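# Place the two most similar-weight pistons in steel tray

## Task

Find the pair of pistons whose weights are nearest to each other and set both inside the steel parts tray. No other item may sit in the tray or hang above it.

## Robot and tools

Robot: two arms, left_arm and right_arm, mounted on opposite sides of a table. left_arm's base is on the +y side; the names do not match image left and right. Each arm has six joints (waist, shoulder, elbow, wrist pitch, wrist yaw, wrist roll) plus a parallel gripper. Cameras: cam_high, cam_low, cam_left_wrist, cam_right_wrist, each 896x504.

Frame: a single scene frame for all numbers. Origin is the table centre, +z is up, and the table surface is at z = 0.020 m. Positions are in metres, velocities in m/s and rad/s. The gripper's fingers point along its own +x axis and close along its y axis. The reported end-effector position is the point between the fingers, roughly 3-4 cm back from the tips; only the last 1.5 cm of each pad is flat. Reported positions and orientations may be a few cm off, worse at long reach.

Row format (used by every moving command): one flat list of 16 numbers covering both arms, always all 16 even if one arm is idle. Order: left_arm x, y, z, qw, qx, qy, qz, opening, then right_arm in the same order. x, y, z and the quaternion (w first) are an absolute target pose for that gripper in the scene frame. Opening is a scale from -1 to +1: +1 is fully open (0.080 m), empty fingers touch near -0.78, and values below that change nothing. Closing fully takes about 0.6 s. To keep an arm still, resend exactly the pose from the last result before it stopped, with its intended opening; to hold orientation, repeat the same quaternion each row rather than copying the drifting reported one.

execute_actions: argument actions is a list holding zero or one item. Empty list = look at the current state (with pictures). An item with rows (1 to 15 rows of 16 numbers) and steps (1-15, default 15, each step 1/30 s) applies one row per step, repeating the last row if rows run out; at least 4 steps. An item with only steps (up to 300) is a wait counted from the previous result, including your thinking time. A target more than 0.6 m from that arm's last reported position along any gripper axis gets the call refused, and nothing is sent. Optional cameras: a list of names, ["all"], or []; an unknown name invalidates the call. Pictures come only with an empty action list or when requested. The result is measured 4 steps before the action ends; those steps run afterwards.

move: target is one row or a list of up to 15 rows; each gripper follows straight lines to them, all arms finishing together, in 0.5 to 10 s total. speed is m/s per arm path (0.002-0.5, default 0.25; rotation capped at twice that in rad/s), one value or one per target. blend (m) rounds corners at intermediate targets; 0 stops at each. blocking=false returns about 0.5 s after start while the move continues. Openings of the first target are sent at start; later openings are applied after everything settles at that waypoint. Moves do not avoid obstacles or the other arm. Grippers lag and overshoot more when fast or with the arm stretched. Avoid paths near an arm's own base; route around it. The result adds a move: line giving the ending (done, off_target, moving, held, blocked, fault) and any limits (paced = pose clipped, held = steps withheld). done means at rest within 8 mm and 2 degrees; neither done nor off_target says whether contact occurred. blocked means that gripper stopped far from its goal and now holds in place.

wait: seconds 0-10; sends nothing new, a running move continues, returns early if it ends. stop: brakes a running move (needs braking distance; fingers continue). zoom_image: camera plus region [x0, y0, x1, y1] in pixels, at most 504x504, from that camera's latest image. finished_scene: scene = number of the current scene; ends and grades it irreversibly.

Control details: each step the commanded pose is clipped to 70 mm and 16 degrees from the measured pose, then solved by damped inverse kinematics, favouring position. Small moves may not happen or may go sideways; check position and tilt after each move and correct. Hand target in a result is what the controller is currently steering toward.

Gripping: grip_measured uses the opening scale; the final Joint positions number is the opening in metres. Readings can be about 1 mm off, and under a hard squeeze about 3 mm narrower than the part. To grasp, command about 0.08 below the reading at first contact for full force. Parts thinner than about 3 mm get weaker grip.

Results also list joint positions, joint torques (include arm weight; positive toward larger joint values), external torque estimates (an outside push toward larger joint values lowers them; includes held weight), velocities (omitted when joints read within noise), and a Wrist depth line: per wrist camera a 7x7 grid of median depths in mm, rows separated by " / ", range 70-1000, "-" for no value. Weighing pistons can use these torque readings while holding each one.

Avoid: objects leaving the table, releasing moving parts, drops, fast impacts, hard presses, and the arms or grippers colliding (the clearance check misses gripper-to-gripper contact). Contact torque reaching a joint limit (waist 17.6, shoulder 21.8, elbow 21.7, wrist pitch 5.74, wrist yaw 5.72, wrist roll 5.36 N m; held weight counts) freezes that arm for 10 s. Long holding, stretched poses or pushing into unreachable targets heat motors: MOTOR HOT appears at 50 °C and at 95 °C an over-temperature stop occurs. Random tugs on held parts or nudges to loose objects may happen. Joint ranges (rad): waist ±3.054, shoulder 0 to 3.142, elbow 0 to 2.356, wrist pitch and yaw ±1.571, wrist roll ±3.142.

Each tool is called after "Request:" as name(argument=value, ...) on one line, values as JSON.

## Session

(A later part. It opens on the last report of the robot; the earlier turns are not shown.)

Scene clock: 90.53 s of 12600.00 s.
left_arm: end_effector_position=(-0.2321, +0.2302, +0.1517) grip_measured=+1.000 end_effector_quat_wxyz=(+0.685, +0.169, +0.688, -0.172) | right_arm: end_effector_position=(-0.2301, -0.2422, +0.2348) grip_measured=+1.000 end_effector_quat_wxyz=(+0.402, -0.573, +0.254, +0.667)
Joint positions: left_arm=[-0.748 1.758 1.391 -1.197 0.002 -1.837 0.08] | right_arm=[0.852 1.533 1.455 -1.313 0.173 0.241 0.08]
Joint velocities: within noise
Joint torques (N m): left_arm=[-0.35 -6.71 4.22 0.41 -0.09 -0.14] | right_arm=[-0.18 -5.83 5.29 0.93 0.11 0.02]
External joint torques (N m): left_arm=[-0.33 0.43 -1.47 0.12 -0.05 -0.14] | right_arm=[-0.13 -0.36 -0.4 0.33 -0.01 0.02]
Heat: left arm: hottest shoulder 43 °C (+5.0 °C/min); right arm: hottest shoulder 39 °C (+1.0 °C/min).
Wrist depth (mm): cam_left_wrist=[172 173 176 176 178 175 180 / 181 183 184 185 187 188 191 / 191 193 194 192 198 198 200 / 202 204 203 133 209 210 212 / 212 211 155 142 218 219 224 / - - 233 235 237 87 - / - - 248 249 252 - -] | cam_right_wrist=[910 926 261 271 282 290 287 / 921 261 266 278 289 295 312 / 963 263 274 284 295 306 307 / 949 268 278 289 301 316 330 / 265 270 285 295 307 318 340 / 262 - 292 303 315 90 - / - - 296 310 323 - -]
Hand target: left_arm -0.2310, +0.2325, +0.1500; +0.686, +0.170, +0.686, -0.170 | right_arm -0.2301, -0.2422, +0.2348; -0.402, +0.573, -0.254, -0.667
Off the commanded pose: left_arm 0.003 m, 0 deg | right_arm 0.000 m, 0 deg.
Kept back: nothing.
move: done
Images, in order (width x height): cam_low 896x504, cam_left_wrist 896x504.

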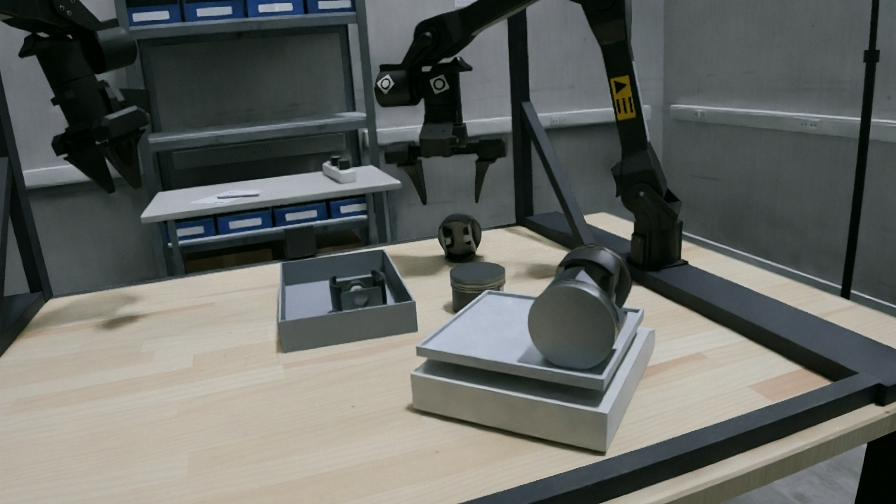

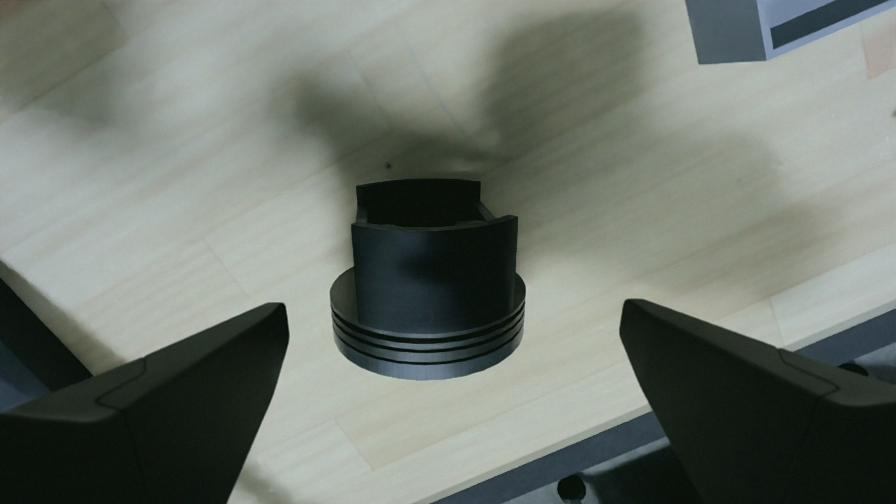

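Request:
move(target=[[-0.234, 0.239, 0.11, 0.6904, 0.1531, 0.6904, -0.1531, 1, -0.2301, -0.2422, 0.2348, 0.402, -0.573, 0.254, 0.667, 1],[-0.234, 0.239, 0.072, 0.6904, 0.1531, 0.6904, -0.1531, 1, -0.2301, -0.2422, 0.2348, 0.402, -0.573, 0.254, 0.667, 1],[-0.234, 0.239, 0.072, 0.6904, 0.1531, 0.6904, -0.1531, 0.1, -0.2301, -0.2422, 0.2348, 0.402, -0.573, 0.254, 0.667, 1]], speed=0.15, blend=[0.01,0,0], cameras=["cam_left_wrist","cam_low"])

Scene clock: 92.37 s of 12600.00 s.
left_arm: end_effector_position=(-0.2357, +0.2360, +0.0769) grip_measured=+0.328 end_effector_quat_wxyz=(+0.687, +0.148, +0.694, -0.159) | right_arm: end_effector_position=(-0.2301, -0.2422, +0.2348) grip_measured=+1.000 end_effector_quat_wxyz=(+0.402, -0.573, +0.254, +0.667)
Joint positions: left_arm=[-0.769 1.82 1.158 -0.891 0 -1.908 0.05] | right_arm=[0.852 1.533 1.455 -1.313 0.173 0.241 0.08]
Joint velocities: within noise
Joint torques (N m): left_arm=[-0.31 -5.26 4.01 0.39 -0.04 -0.11] | right_arm=[0.15 -5.79 5.23 0.9 0.13 0.02]
External joint torques (N m): left_arm=[-0.31 1.92 -1.28 0.06 0.01 -0.11] | right_arm=[0.16 -0.37 -0.48 0.28 0.01 0.01]
Heat: left arm: hottest shoulder 43 °C (+5.1 °C/min); right arm: hottest shoulder 39 °C (+1.0 °C/min).
Wrist depth (mm): cam_left_wrist=[105 106 107 108 109 110 111 / - 111 112 113 114 116 118 / 116 118 118 120 122 122 124 / 123 123 125 124 127 130 132 / 130 131 113 128 113 137 139 / - - - 112 91 - 146 / - - - - - - -] | cam_right_wrist=[919 925 262 272 281 290 286 / 927 261 268 278 289 295 312 / 952 263 272 285 294 309 306 / 953 267 277 289 302 315 330 / 266 269 285 295 308 318 340 / 262 - 292 305 312 90 - / - - 297 311 323 - -]
Hand target: left_arm -0.2340, +0.2390, +0.0721; +0.690, +0.153, +0.690, -0.153 | right_arm -0.2301, -0.2422, +0.2348; -0.402, +0.573, -0.254, -0.667
Off the commanded pose: left_arm 0.006 m, 1 deg | right_arm 0.000 m, 0 deg.
Kept back: nothing.
move: done
Images, in order (width x height): cam_low 896x504, cam_left_wrist 896x504.

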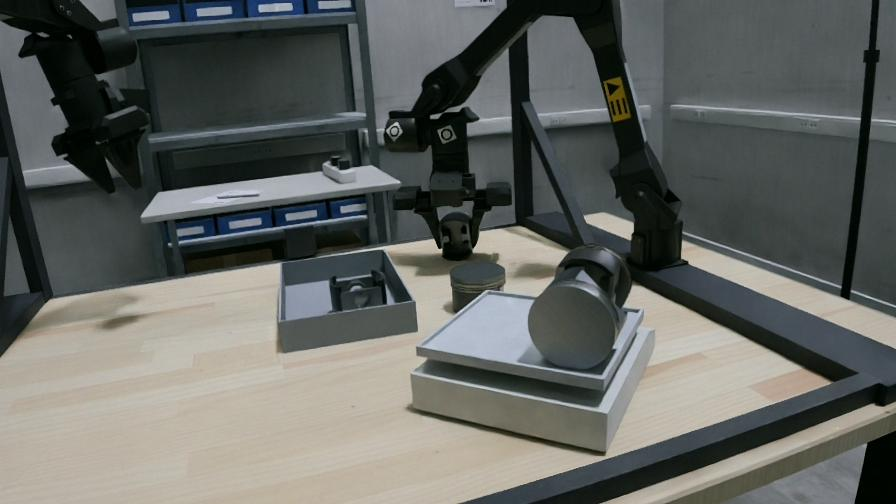

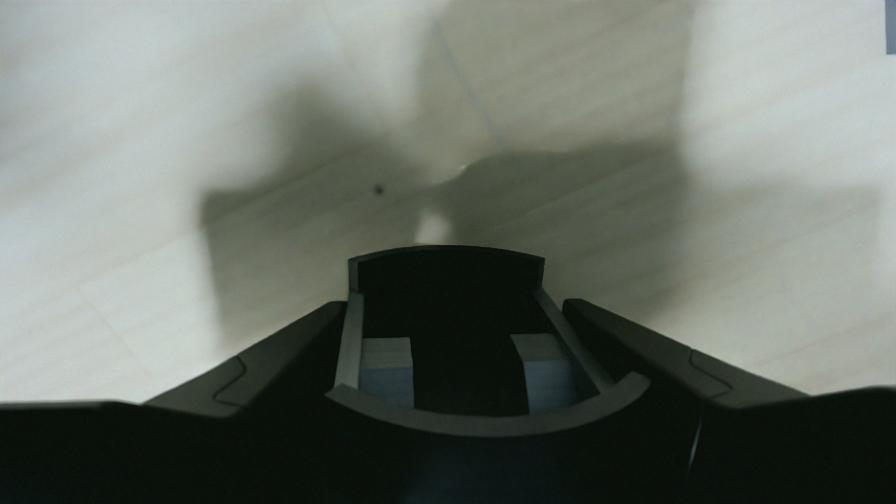

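Request:
move(target=[[-0.234, 0.239, 0.16, 0.6904, 0.1531, 0.6904, -0.1531, 0.1, -0.2301, -0.2422, 0.2348, 0.402, -0.573, 0.254, 0.667, 1],[-0.05, 0.17, 0.23, 0.5, 0.5, 0.5, -0.5, 0.1, -0.2301, -0.2422, 0.2348, 0.402, -0.573, 0.254, 0.667, 1],[0.157, 0.137, 0.23, 0.2706, 0.6533, 0.2706, -0.6533, 0.1, -0.2301, -0.2422, 0.2348, 0.402, -0.573, 0.254, 0.667, 1],[0.157, 0.137, 0.157, 0.2706, 0.6533, 0.2706, -0.6533, 0.1, -0.2301, -0.2422, 0.2348, 0.402, -0.573, 0.254, 0.667, 1]], speed=[0.3,0.4,0.3,0.15], blend=[0.04,0.05,0.02,0])

Scene clock: 96.63 s of 12600.00 s.
left_arm: end_effector_position=(+0.1579, +0.1361, +0.1578) grip_measured=+0.328 end_effector_quat_wxyz=(+0.273, +0.653, +0.271, -0.652) | right_arm: end_effector_position=(-0.2301, -0.2422, +0.2348) grip_measured=+1.000 end_effector_quat_wxyz=(+0.402, -0.573, +0.254, +0.667)
Joint positions: left_arm=[0.484 1.948 1.66 -1.281 -0.002 1.259 0.05] | right_arm=[0.852 1.533 1.455 -1.313 0.173 0.241 0.08]
Joint velocities: within noise
Joint torques (N m): left_arm=[-0.06 -8.05 4.75 0.45 0.12 0.15] | right_arm=[0.25 -5.72 5.21 0.9 0.15 0.02]
External joint torques (N m): left_arm=[-0.06 0.59 -1.02 0.11 0.08 0.15] | right_arm=[0.25 -0.28 -0.51 0.28 0.03 0.02]
Heat: left arm: hottest shoulder 43 °C (+5.0 °C/min); right arm: hottest shoulder 39 °C (+1.0 °C/min).
Wrist depth (mm): cam_left_wrist=[173 175 178 179 183 186 173 / 182 179 155 186 189 193 199 / 191 133 136 137 141 178 210 / 202 141 142 126 148 215 224 / 214 151 112 128 113 232 238 / 222 - - 112 91 - 250 / - - - - - - -] | cam_right_wrist=[896 932 262 272 282 290 286 / 921 261 266 278 290 295 312 / 923 263 273 283 295 308 306 / 942 266 277 290 302 314 331 / 265 272 285 297 305 318 341 / 263 - 292 303 314 90 - / - - 297 310 324 - -]
Hand target: left_arm +0.1570, +0.1371, +0.1570; +0.271, +0.653, +0.271, -0.653 | right_arm -0.2301, -0.2422, +0.2348; -0.402, +0.573, -0.254, -0.667
Off the commanded pose: left_arm 0.001 m, 0 deg | right_arm 0.000 m, 0 deg.
Kept back: nothing.
move: done

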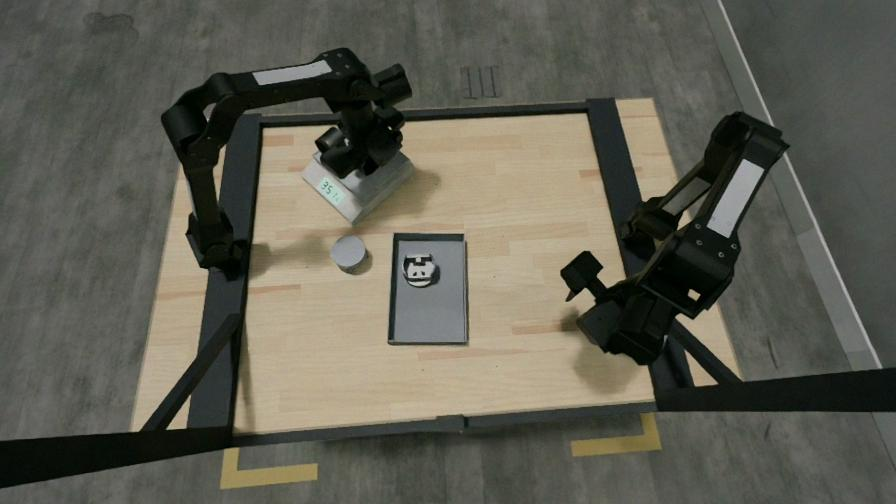

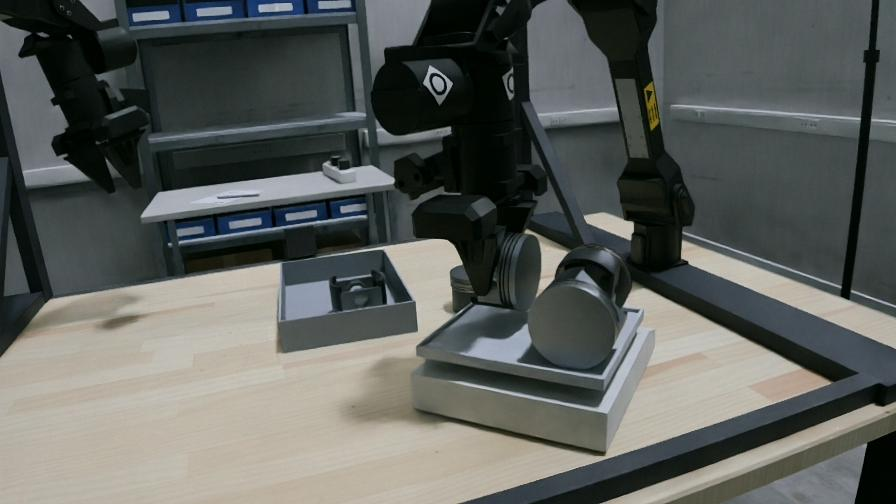

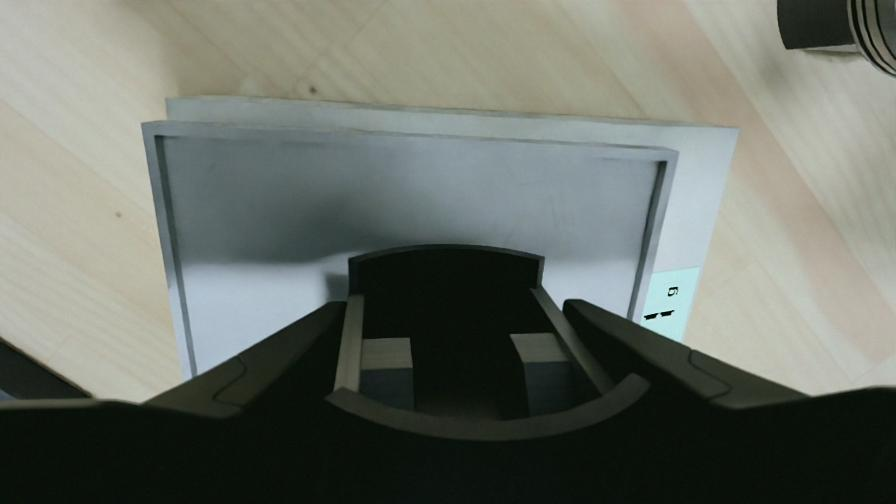

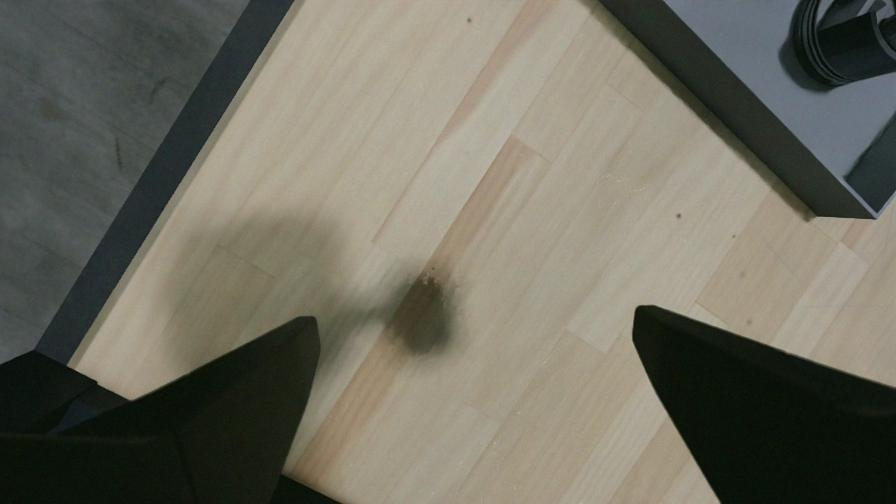

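Request:
move(target=[[0.157, 0.137, 0.1465, 0.2706, 0.6533, 0.2706, -0.6533, 0.1, -0.2301, -0.2422, 0.2348, 0.402, -0.573, 0.254, 0.667, 1],[0.157, 0.137, 0.1465, 0.2706, 0.6533, 0.2706, -0.6533, 0.1, -0.2301, -0.2422, 0.2348, 0.402, -0.573, 0.254, 0.667, 1]], speed=0.06, cameras=["cam_high","cam_left_wrist"])

Request:
zoom_image(camera="cam_high", region=[310, 165, 370, 225])

Scene clock: 97.57 s of 12600.00 s.
left_arm: end_effector_position=(+0.1579, +0.1360, +0.1483) grip_measured=+0.328 end_effector_quat_wxyz=(+0.274, +0.653, +0.270, -0.652) | right_arm: end_effector_position=(-0.2301, -0.2422, +0.2348) grip_measured=+1.000 end_effector_quat_wxyz=(+0.402, -0.573, +0.254, +0.667)
Joint positions: left_arm=[0.484 1.948 1.622 -1.239 -0.002 1.259 0.05] | right_arm=[0.852 1.533 1.455 -1.313 0.173 0.241 0.08]
Joint velocities: within noise
Joint torques (N m): left_arm=[-0.08 -7.71 4.73 0.43 0.12 0.15] | right_arm=[0.04 -5.77 5.33 0.94 0.11 0.03]
External joint torques (N m): left_arm=[-0.08 0.84 -0.96 0.11 0.07 0.15] | right_arm=[0.02 -0.36 -0.35 0.34 0 0.03]
Heat: left arm: hottest shoulder 43 °C (+5.0 °C/min); right arm: hottest shoulder 39 °C (+1.0 °C/min).
Wrist depth (mm): cam_left_wrist=[165 166 169 171 175 176 178 / 172 140 154 177 180 185 189 / 182 124 126 127 131 164 200 / 193 129 132 125 136 179 213 / 204 138 112 128 123 219 226 / 212 - - 112 91 - 236 / - - - - - - -] | cam_right_wrist=[901 913 262 271 282 289 287 / 925 261 267 277 288 294 312 / 936 262 273 282 294 308 306 / 940 269 277 290 302 315 331 / 265 273 284 295 307 318 339 / 263 - 292 302 315 90 - / - - 298 309 324 - -]
Hand target: left_arm +0.1571, +0.1371, +0.1465; +0.271, +0.653, +0.271, -0.653 | right_arm -0.2301, -0.2422, +0.2348; -0.402, +0.573, -0.254, -0.667
Off the commanded pose: left_arm 0.002 m, 0 deg | right_arm 0.000 m, 0 deg.
Kept back: nothing.
move: done
Images, in order (width x height): cam_high 896x504, cam_left_wrist 896x504.

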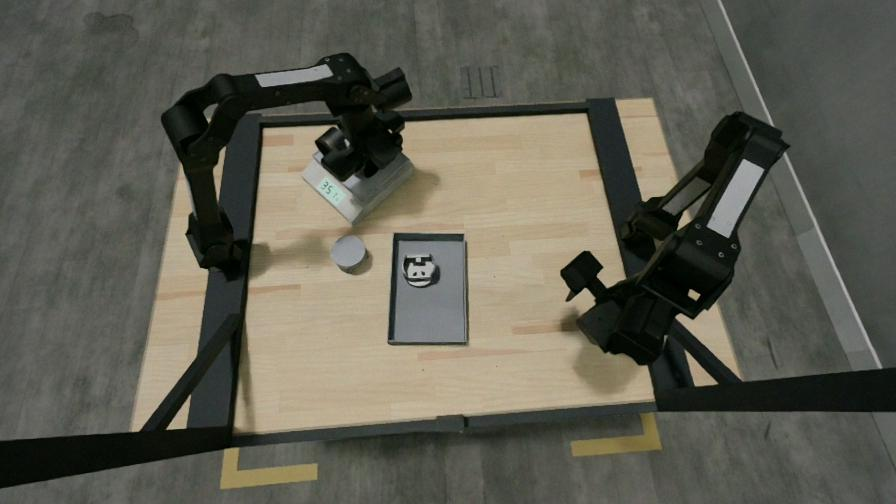

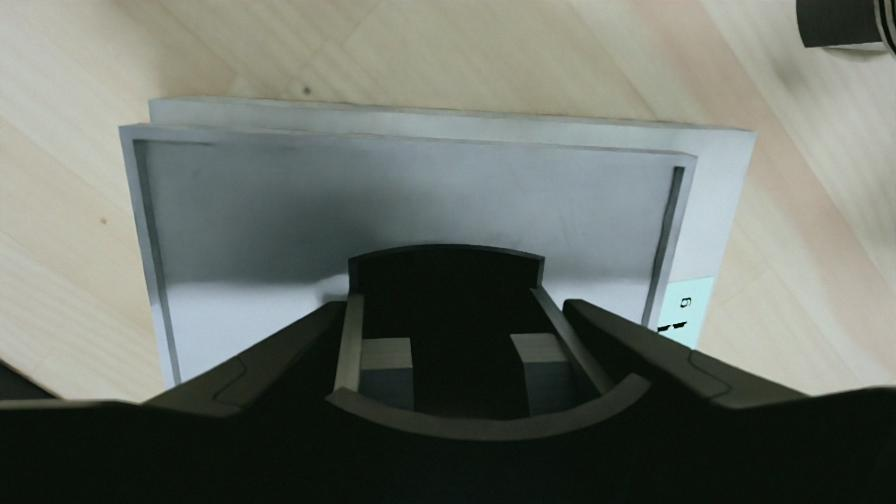

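Scaled by 8.400.

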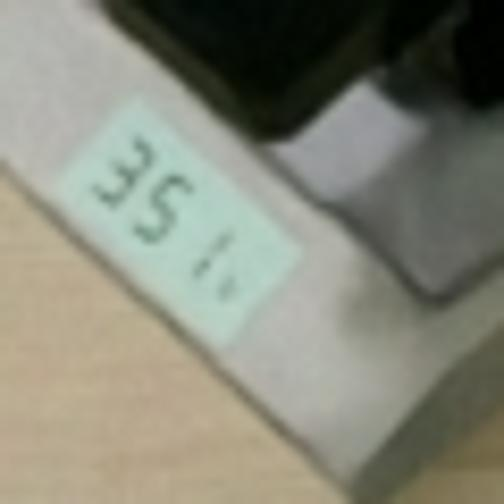

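Request:
move(target=[[0.157, 0.137, 0.1435, 0.2706, 0.6533, 0.2706, -0.6533, 0.1, -0.2301, -0.2422, 0.2348, 0.402, -0.573, 0.254, 0.667, 1],[0.157, 0.137, 0.1435, 0.2706, 0.6533, 0.2706, -0.6533, 0.42, -0.2301, -0.2422, 0.2348, 0.402, -0.573, 0.254, 0.667, 1]], speed=0.04, cameras=["cam_high","cam_left_wrist"])

Request:
zoom_image(camera="cam_high", region=[310, 165, 370, 225])

Scene clock: 99.00 s of 12600.00 s.
left_arm: end_effector_position=(+0.1575, +0.1355, +0.1457) grip_measured=+0.416 end_effector_quat_wxyz=(+0.275, +0.653, +0.269, -0.653) | right_arm: end_effector_position=(-0.2301, -0.2422, +0.2348) grip_measured=+1.000 end_effector_quat_wxyz=(+0.402, -0.573, +0.254, +0.667)
Joint positions: left_arm=[0.483 1.948 1.612 -1.227 0 1.26 0.054] | right_arm=[0.852 1.533 1.455 -1.313 0.173 0.241 0.08]
Joint velocities: within noise
Joint torques (N m): left_arm=[-0.06 -7.57 4.73 0.38 0.05 0.14] | right_arm=[0.2 -5.78 5.26 0.89 0.11 0.01]
External joint torques (N m): left_arm=[-0.06 1.03 -1.05 0.02 0 0.14] | right_arm=[0.23 -0.34 -0.48 0.26 -0.01 0]
Heat: left arm: hottest shoulder 43 °C (+4.0 °C/min); right arm: hottest shoulder 39 °C (+1.0 °C/min).
Wrist depth (mm): cam_left_wrist=[164 165 168 170 173 175 174 / 172 139 171 176 178 183 186 / 181 122 125 126 129 163 197 / 191 128 130 129 134 175 208 / 202 136 - 133 104 215 222 / 211 - - - - - 233 / - - - - 83 - -] | cam_right_wrist=[914 911 260 271 281 292 288 / 916 260 266 277 289 295 313 / 942 263 274 283 295 308 307 / 951 268 278 289 302 315 331 / 265 272 285 296 308 319 339 / 261 - 292 302 315 90 - / - - 297 311 323 - -]
Hand target: left_arm +0.1569, +0.1370, +0.1435; +0.270, +0.653, +0.271, -0.653 | right_arm -0.2301, -0.2422, +0.2348; -0.402, +0.573, -0.254, -0.667
Off the commanded pose: left_arm 0.003 m, 1 deg | right_arm 0.000 m, 0 deg.
Kept back: nothing.
move: done
Images, in order (width x height): cam_high 896x504, cam_left_wrist 896x504.

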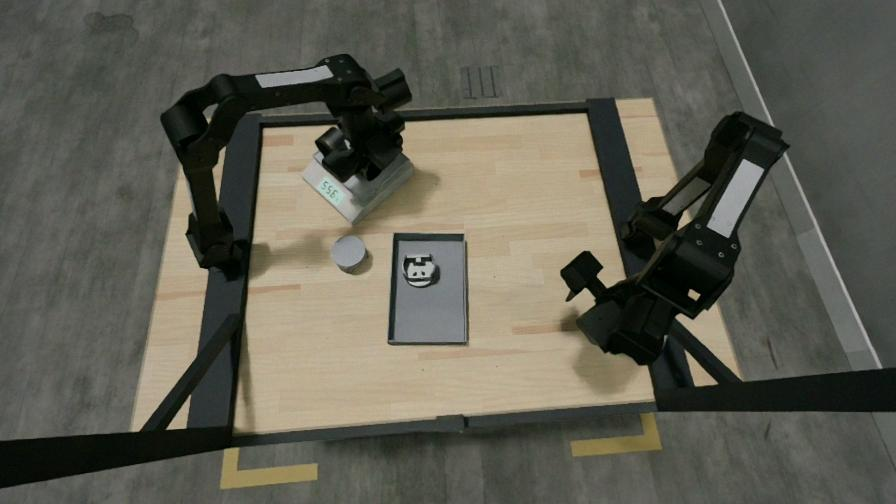

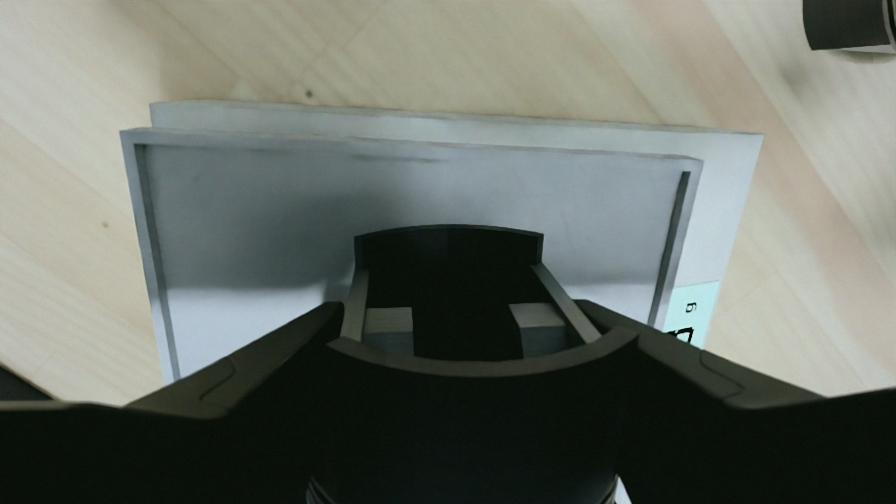

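Scaled by 8.400.

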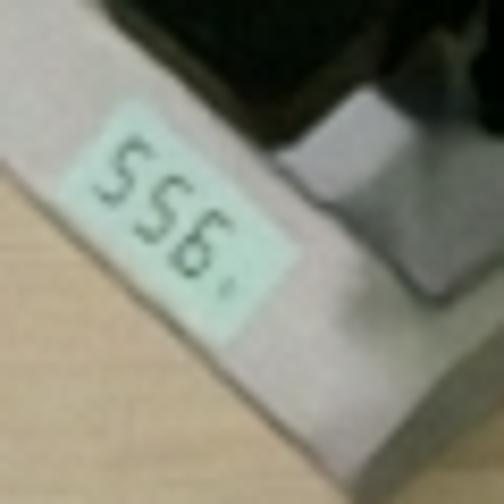

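Request:
move(target=[[0.157, 0.137, 0.1435, 0.2706, 0.6533, 0.2706, -0.6533, 0.47, -0.2301, -0.2422, 0.2348, 0.402, -0.573, 0.254, 0.667, 1]], speed=0.04, cameras=["cam_high","cam_left_wrist"])

Request:
zoom_image(camera="cam_high", region=[310, 165, 370, 225])

Scene clock: 99.97 s of 12600.00 s.
left_arm: end_effector_position=(+0.1575, +0.1355, +0.1457) grip_measured=+0.467 end_effector_quat_wxyz=(+0.275, +0.653, +0.269, -0.653) | right_arm: end_effector_position=(-0.2301, -0.2422, +0.2348) grip_measured=+1.000 end_effector_quat_wxyz=(+0.402, -0.573, +0.254, +0.667)
Joint positions: left_arm=[0.483 1.948 1.612 -1.227 0 1.26 0.056] | right_arm=[0.852 1.533 1.455 -1.313 0.173 0.241 0.08]
Joint velocities: within noise
Joint torques (N m): left_arm=[-0.03 -7.57 4.76 0.37 0.04 0.15] | right_arm=[0.02 -5.73 5.17 0.89 0.18 0.02]
External joint torques (N m): left_arm=[-0.07 1.01 -0.98 0.03 0 0.15] | right_arm=[0.04 -0.3 -0.56 0.26 0.07 0.01]
Heat: left arm: hottest shoulder 44 °C (+5.0 °C/min); right arm: hottest shoulder 39 °C (+1.0 °C/min).
Wrist depth (mm): cam_left_wrist=[164 165 167 170 173 174 175 / 171 139 173 176 178 182 186 / 181 122 125 126 129 163 197 / 190 128 130 129 134 175 209 / 203 135 - 133 102 216 222 / - - - - - - 233 / - - - - - - -] | cam_right_wrist=[895 925 261 274 281 290 287 / 931 260 267 276 288 295 312 / 942 263 274 283 294 307 308 / 962 268 277 289 303 315 331 / 265 272 283 296 307 318 338 / 262 - 292 303 315 90 - / - - 295 309 324 - -]
Hand target: left_arm +0.1569, +0.1370, +0.1435; +0.270, +0.653, +0.271, -0.653 | right_arm -0.2301, -0.2422, +0.2348; -0.402, +0.573, -0.254, -0.667
Off the commanded pose: left_arm 0.003 m, 1 deg | right_arm 0.000 m, 0 deg.
Kept back: nothing.
move: done
Images, in order (width x height): cam_high 896x504, cam_left_wrist 896x504.

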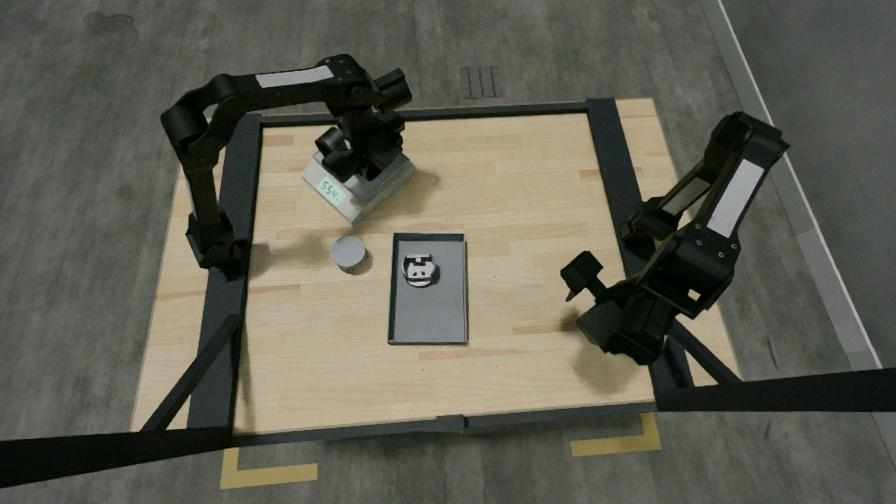

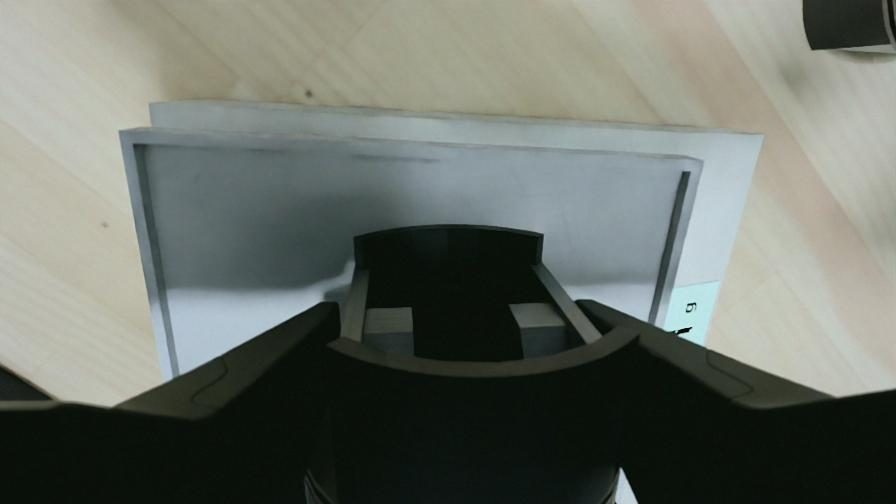

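Scaled by 8.400.

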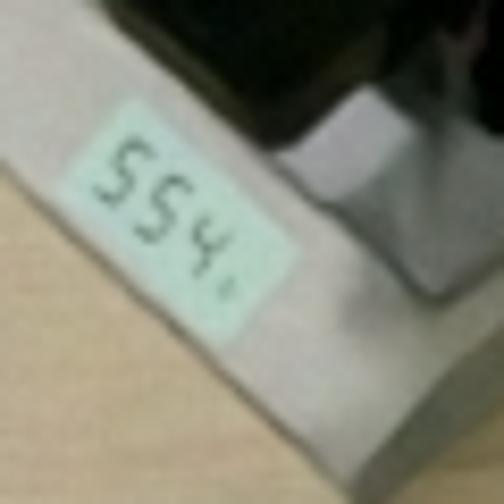

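Request:
move(target=[[0.157, 0.137, 0.1435, 0.2706, 0.6533, 0.2706, -0.6533, 0.1, -0.2301, -0.2422, 0.2348, 0.402, -0.573, 0.254, 0.667, 1],[0.155, 0.133, 0.2, 0.2706, 0.6533, 0.2706, -0.6533, 0.1, -0.2301, -0.2422, 0.2348, 0.402, -0.573, 0.254, 0.667, 1],[0.0, 0.06, 0.2, 0, 0.7071, 0, -0.7071, 0.1, -0.2301, -0.2422, 0.2348, 0.402, -0.573, 0.254, 0.667, 1],[-0.175, 0.038, 0.17, 0, 0.7071, 0, -0.7071, 0.1, -0.2301, -0.2422, 0.2348, 0.402, -0.573, 0.254, 0.667, 1],[-0.175, 0.038, 0.11, 0, 0.7071, 0, -0.7071, 0.1, -0.2301, -0.2422, 0.2348, 0.402, -0.573, 0.254, 0.667, 1]], speed=[0.1,0.2,0.35,0.3,0.15], blend=[0,0.02,0.04,0.02,0])

Scene clock: 103.97 s of 12600.00 s.
left_arm: end_effector_position=(-0.1765, +0.0375, +0.1115) grip_measured=+0.315 end_effector_quat_wxyz=(-0.001, +0.706, -0.003, -0.708) end_effector_velocity=(+0.001, +0.002, -0.003) end_effector_angular_velocity=(+0.004, -0.009, -0.010) | right_arm: end_effector_position=(-0.2301, -0.2422, +0.2348) grip_measured=+1.000 end_effector_quat_wxyz=(+0.402, -0.573, +0.254, +0.667)
Joint positions: left_arm=[-0.361 2.341 2.092 -1.317 0.002 1.211 0.049] | right_arm=[0.852 1.533 1.455 -1.313 0.173 0.241 0.08]
Joint velocities: left_arm=[-0.002 -0.002 -0.017 0.007 -0.007 0.007 0] | right_arm=[within noise]
Joint torques (N m): left_arm=[0.12 -10.24 4.96 0.42 -0.03 -0.13] | right_arm=[-0.03 -5.75 5.3 0.9 0.13 0.01]
External joint torques (N m): left_arm=[0.15 0.9 -0.8 0.09 -0.09 -0.13] | right_arm=[-0.03 -0.34 -0.41 0.27 0.01 0]
Heat: left arm: hottest shoulder 44 °C (+4.0 °C/min); right arm: hottest shoulder 39 °C (+1.0 °C/min).
Wrist depth (mm): cam_left_wrist=[128 130 132 136 138 139 142 / - 135 138 140 143 143 150 / 109 141 145 147 150 139 159 / 117 149 153 129 157 148 169 / 159 156 97 133 104 171 180 / - - - - - - 187 / - - - - - - -] | cam_right_wrist=[904 918 263 271 282 291 288 / 918 261 267 277 289 295 311 / 946 262 273 283 296 308 305 / 942 267 277 288 302 316 330 / 265 271 284 296 308 318 339 / 262 - 290 302 315 90 - / - - 298 309 324 - -]
Hand target: left_arm -0.1750, +0.0381, +0.1099; +0.000, +0.707, +0.000, -0.707 | right_arm -0.2301, -0.2422, +0.2348; -0.402, +0.573, -0.254, -0.667
Off the commanded pose: left_arm 0.002 m, 0 deg | right_arm 0.000 m, 0 deg.
Kept back: nothing.
move: done

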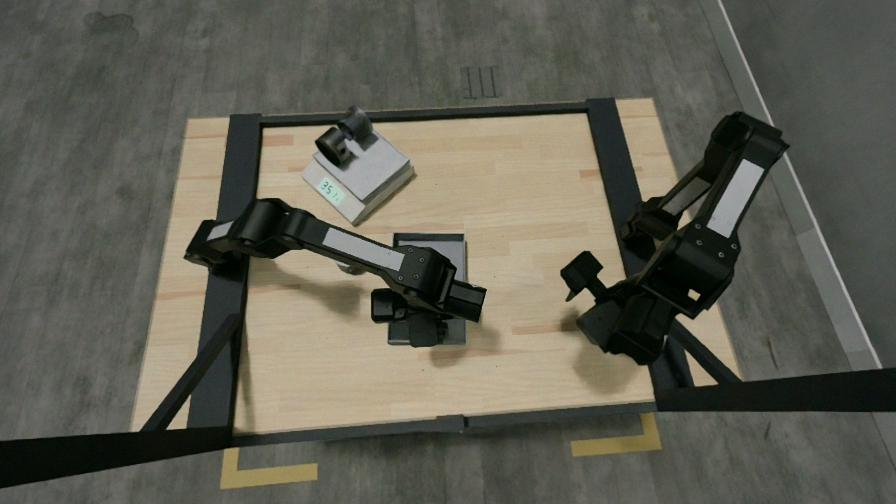

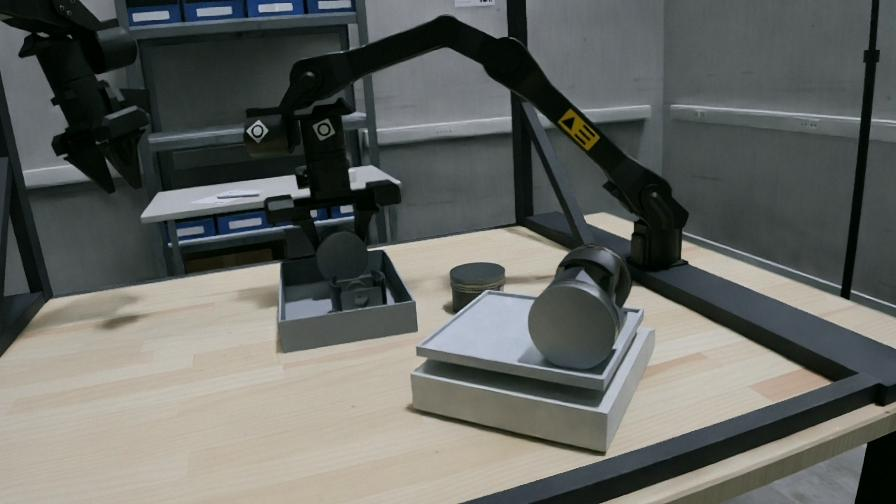

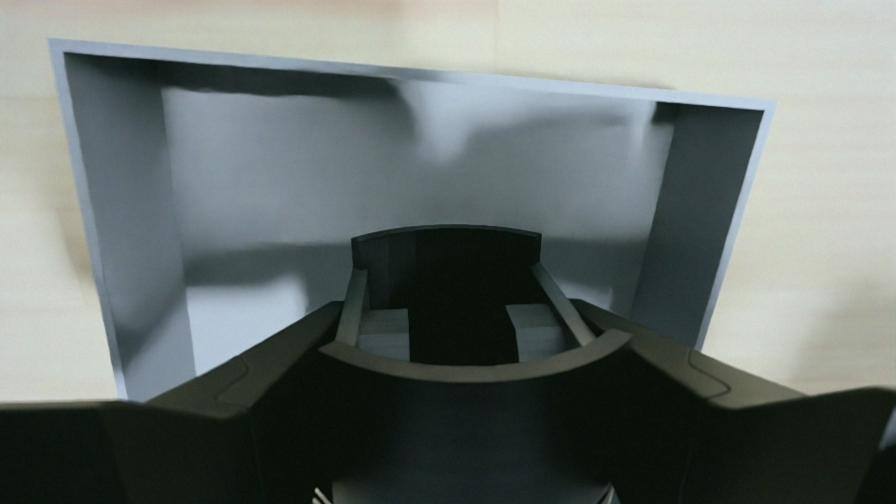

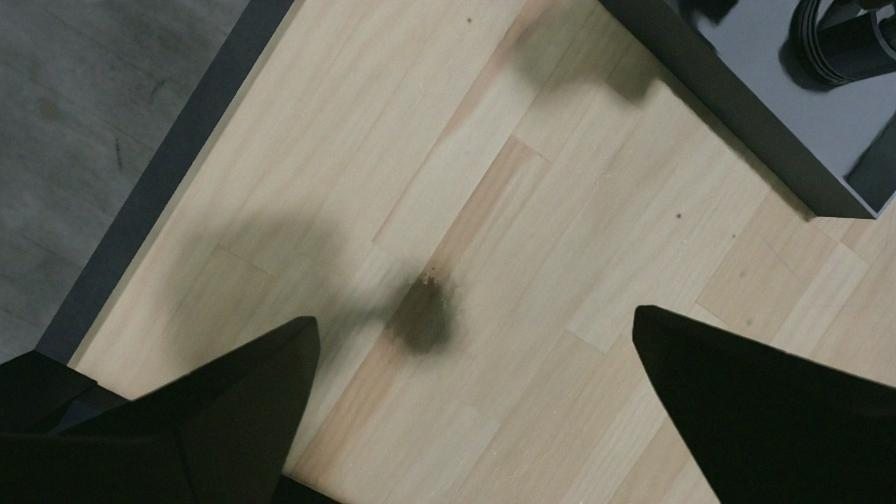

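Request:
move(target=[[-0.18, 0.031, 0.10, 0, 0.7071, 0, -0.7071, 0.1, -0.2301, -0.2422, 0.2348, 0.402, -0.573, 0.254, 0.667, 1],[-0.18, 0.031, 0.086, 0, 0.7071, 0, -0.7071, 0.1, -0.2301, -0.2422, 0.2348, 0.402, -0.573, 0.254, 0.667, 1]], speed=[0.1,0.06], cameras=["cam_left_wrist","cam_low"])

Scene clock: 104.97 s of 12600.00 s.
left_arm: end_effector_position=(-0.1799, +0.0289, +0.0915) grip_measured=+0.315 end_effector_quat_wxyz=(+0.004, +0.705, -0.005, -0.710) | right_arm: end_effector_position=(-0.2301, -0.2422, +0.2348) grip_measured=+1.000 end_effector_quat_wxyz=(+0.402, -0.573, +0.254, +0.667)
Joint positions: left_arm=[-0.361 2.381 2.083 -1.257 0.002 1.206 0.049] | right_arm=[0.852 1.533 1.455 -1.313 0.173 0.241 0.08]
Joint velocities: within noise
Joint torques (N m): left_arm=[-0.26 -9.57 4.63 0.41 -0.01 -0.12] | right_arm=[0.14 -5.68 5.22 0.89 0.11 0.02]
External joint torques (N m): left_arm=[-0.37 1.87 -1.17 0.05 -0.05 -0.11] | right_arm=[0.15 -0.24 -0.5 0.27 0 0.01]
Heat: left arm: hottest shoulder 44 °C (+4.0 °C/min); right arm: hottest shoulder 39 °C (+1.0 °C/min).
Wrist depth (mm): cam_left_wrist=[111 112 115 117 118 120 122 / - 116 120 120 123 124 126 / - 122 124 128 128 130 105 / - 128 131 129 135 136 114 / - 135 98 133 104 140 152 / - - - - - - 160 / - - - - - - -] | cam_right_wrist=[906 920 261 272 282 290 266 / 925 260 267 277 289 295 311 / 938 263 273 283 295 308 306 / 946 269 278 289 301 314 331 / 266 271 284 296 307 318 341 / 263 - 291 303 315 90 - / - - 297 309 324 - -]
Hand target: left_arm -0.1801, +0.0311, +0.0861; +0.000, +0.707, +0.000, -0.707 | right_arm -0.2301, -0.2422, +0.2348; -0.402, +0.573, -0.254, -0.667
Off the commanded pose: left_arm 0.006 m, 1 deg | right_arm 0.000 m, 0 deg.
Kept back: nothing.
move: done
Images, in order (width x height): cam_low 896x504, cam_left_wrist 896x504.

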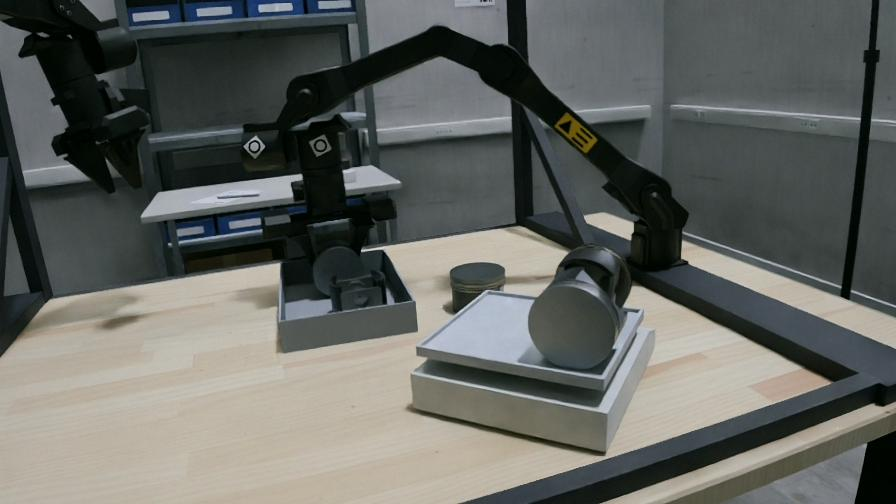

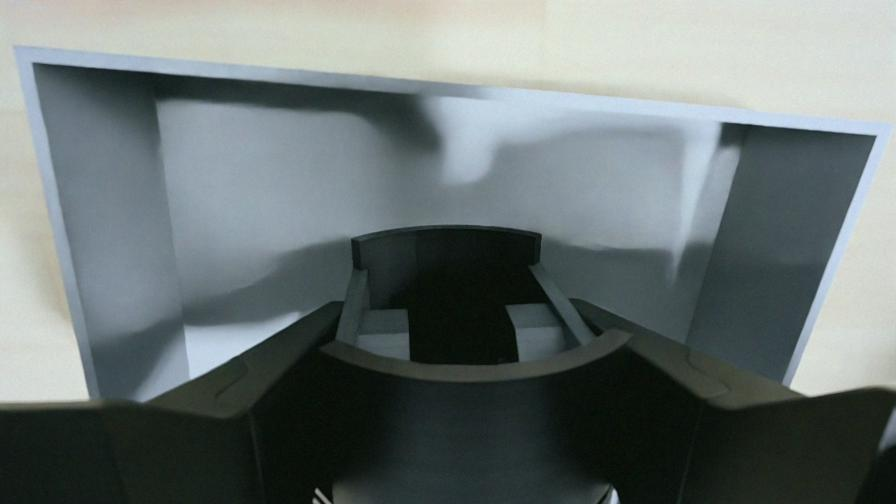

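Request:
move(target=[[-0.18, 0.031, 0.0815, 0, 0.7071, 0, -0.7071, 0.1, -0.2301, -0.2422, 0.2348, 0.402, -0.573, 0.254, 0.667, 1],[-0.18, 0.031, 0.0815, 0, 0.7071, 0, -0.7071, 0.42, -0.2301, -0.2422, 0.2348, 0.402, -0.573, 0.254, 0.667, 1],[-0.18, 0.031, 0.0815, 0, 0.7071, 0, -0.7071, 0.7, -0.2301, -0.2422, 0.2348, 0.402, -0.573, 0.254, 0.667, 1]], speed=0.05, cameras=["cam_left_wrist","cam_low"])

Scene clock: 107.60 s of 12600.00 s.
left_arm: end_effector_position=(-0.1806, +0.0280, +0.0886) grip_measured=+0.697 end_effector_quat_wxyz=(+0.006, +0.704, -0.007, -0.710) | right_arm: end_effector_position=(-0.2301, -0.2422, +0.2348) grip_measured=+1.000 end_effector_quat_wxyz=(+0.402, -0.573, +0.254, +0.667)
Joint positions: left_arm=[-0.362 2.381 2.071 -1.239 0.002 1.204 0.066] | right_arm=[0.852 1.533 1.455 -1.313 0.173 0.241 0.08]
Joint velocities: within noise
Joint torques (N m): left_arm=[-0.17 -9.33 4.37 0.33 0 -0.07] | right_arm=[0.13 -5.77 5.31 0.92 0.1 0]
External joint torques (N m): left_arm=[-0.19 2.15 -1.43 -0.02 -0.04 -0.07] | right_arm=[0.1 -0.32 -0.45 0.29 -0.01 0]
Heat: left arm: hottest shoulder 45 °C (+5.0 °C/min); right arm: hottest shoulder 39 °C (+0.0 °C/min).
Wrist depth (mm): cam_left_wrist=[110 112 112 115 116 117 119 / - 116 118 118 120 122 123 / - 120 122 126 126 127 112 / - 126 129 128 132 132 111 / - 133 95 131 111 139 147 / - - - - - - - / - - - - - - -] | cam_right_wrist=[905 934 261 271 282 290 266 / 922 261 267 277 288 296 312 / 927 263 274 283 295 308 307 / 944 267 278 289 301 313 329 / 266 271 286 296 307 318 341 / 262 - 293 303 314 90 - / - - 297 310 325 - -]
Hand target: left_arm -0.1799, +0.0310, +0.0816; +0.000, +0.707, +0.000, -0.707 | right_arm -0.2301, -0.2422, +0.2348; -0.402, +0.573, -0.254, -0.667
Off the commanded pose: left_arm 0.008 m, 1 deg | right_arm 0.000 m, 0 deg.
Kept back: nothing.
move: done
Images, in order (width x height): cam_low 896x504, cam_left_wrist 896x504.

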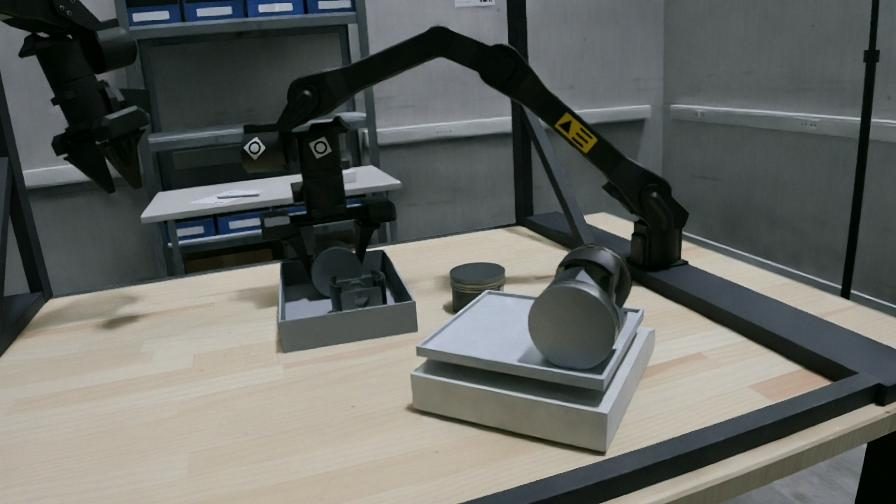

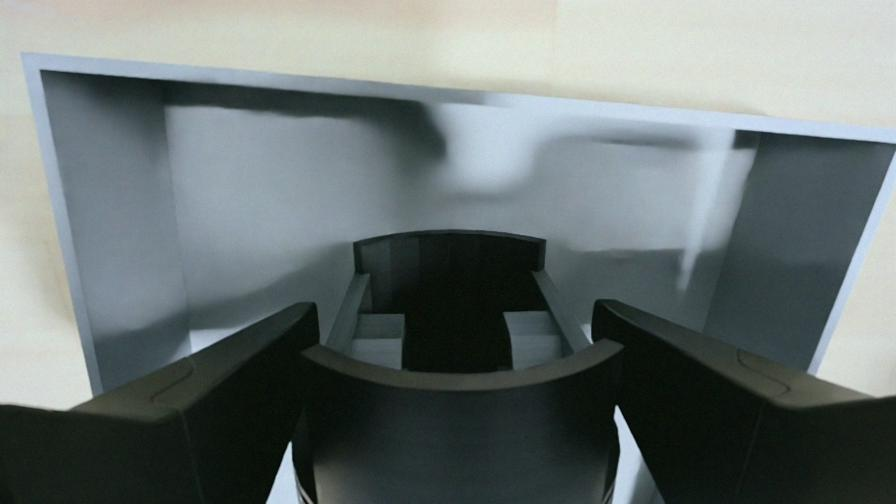

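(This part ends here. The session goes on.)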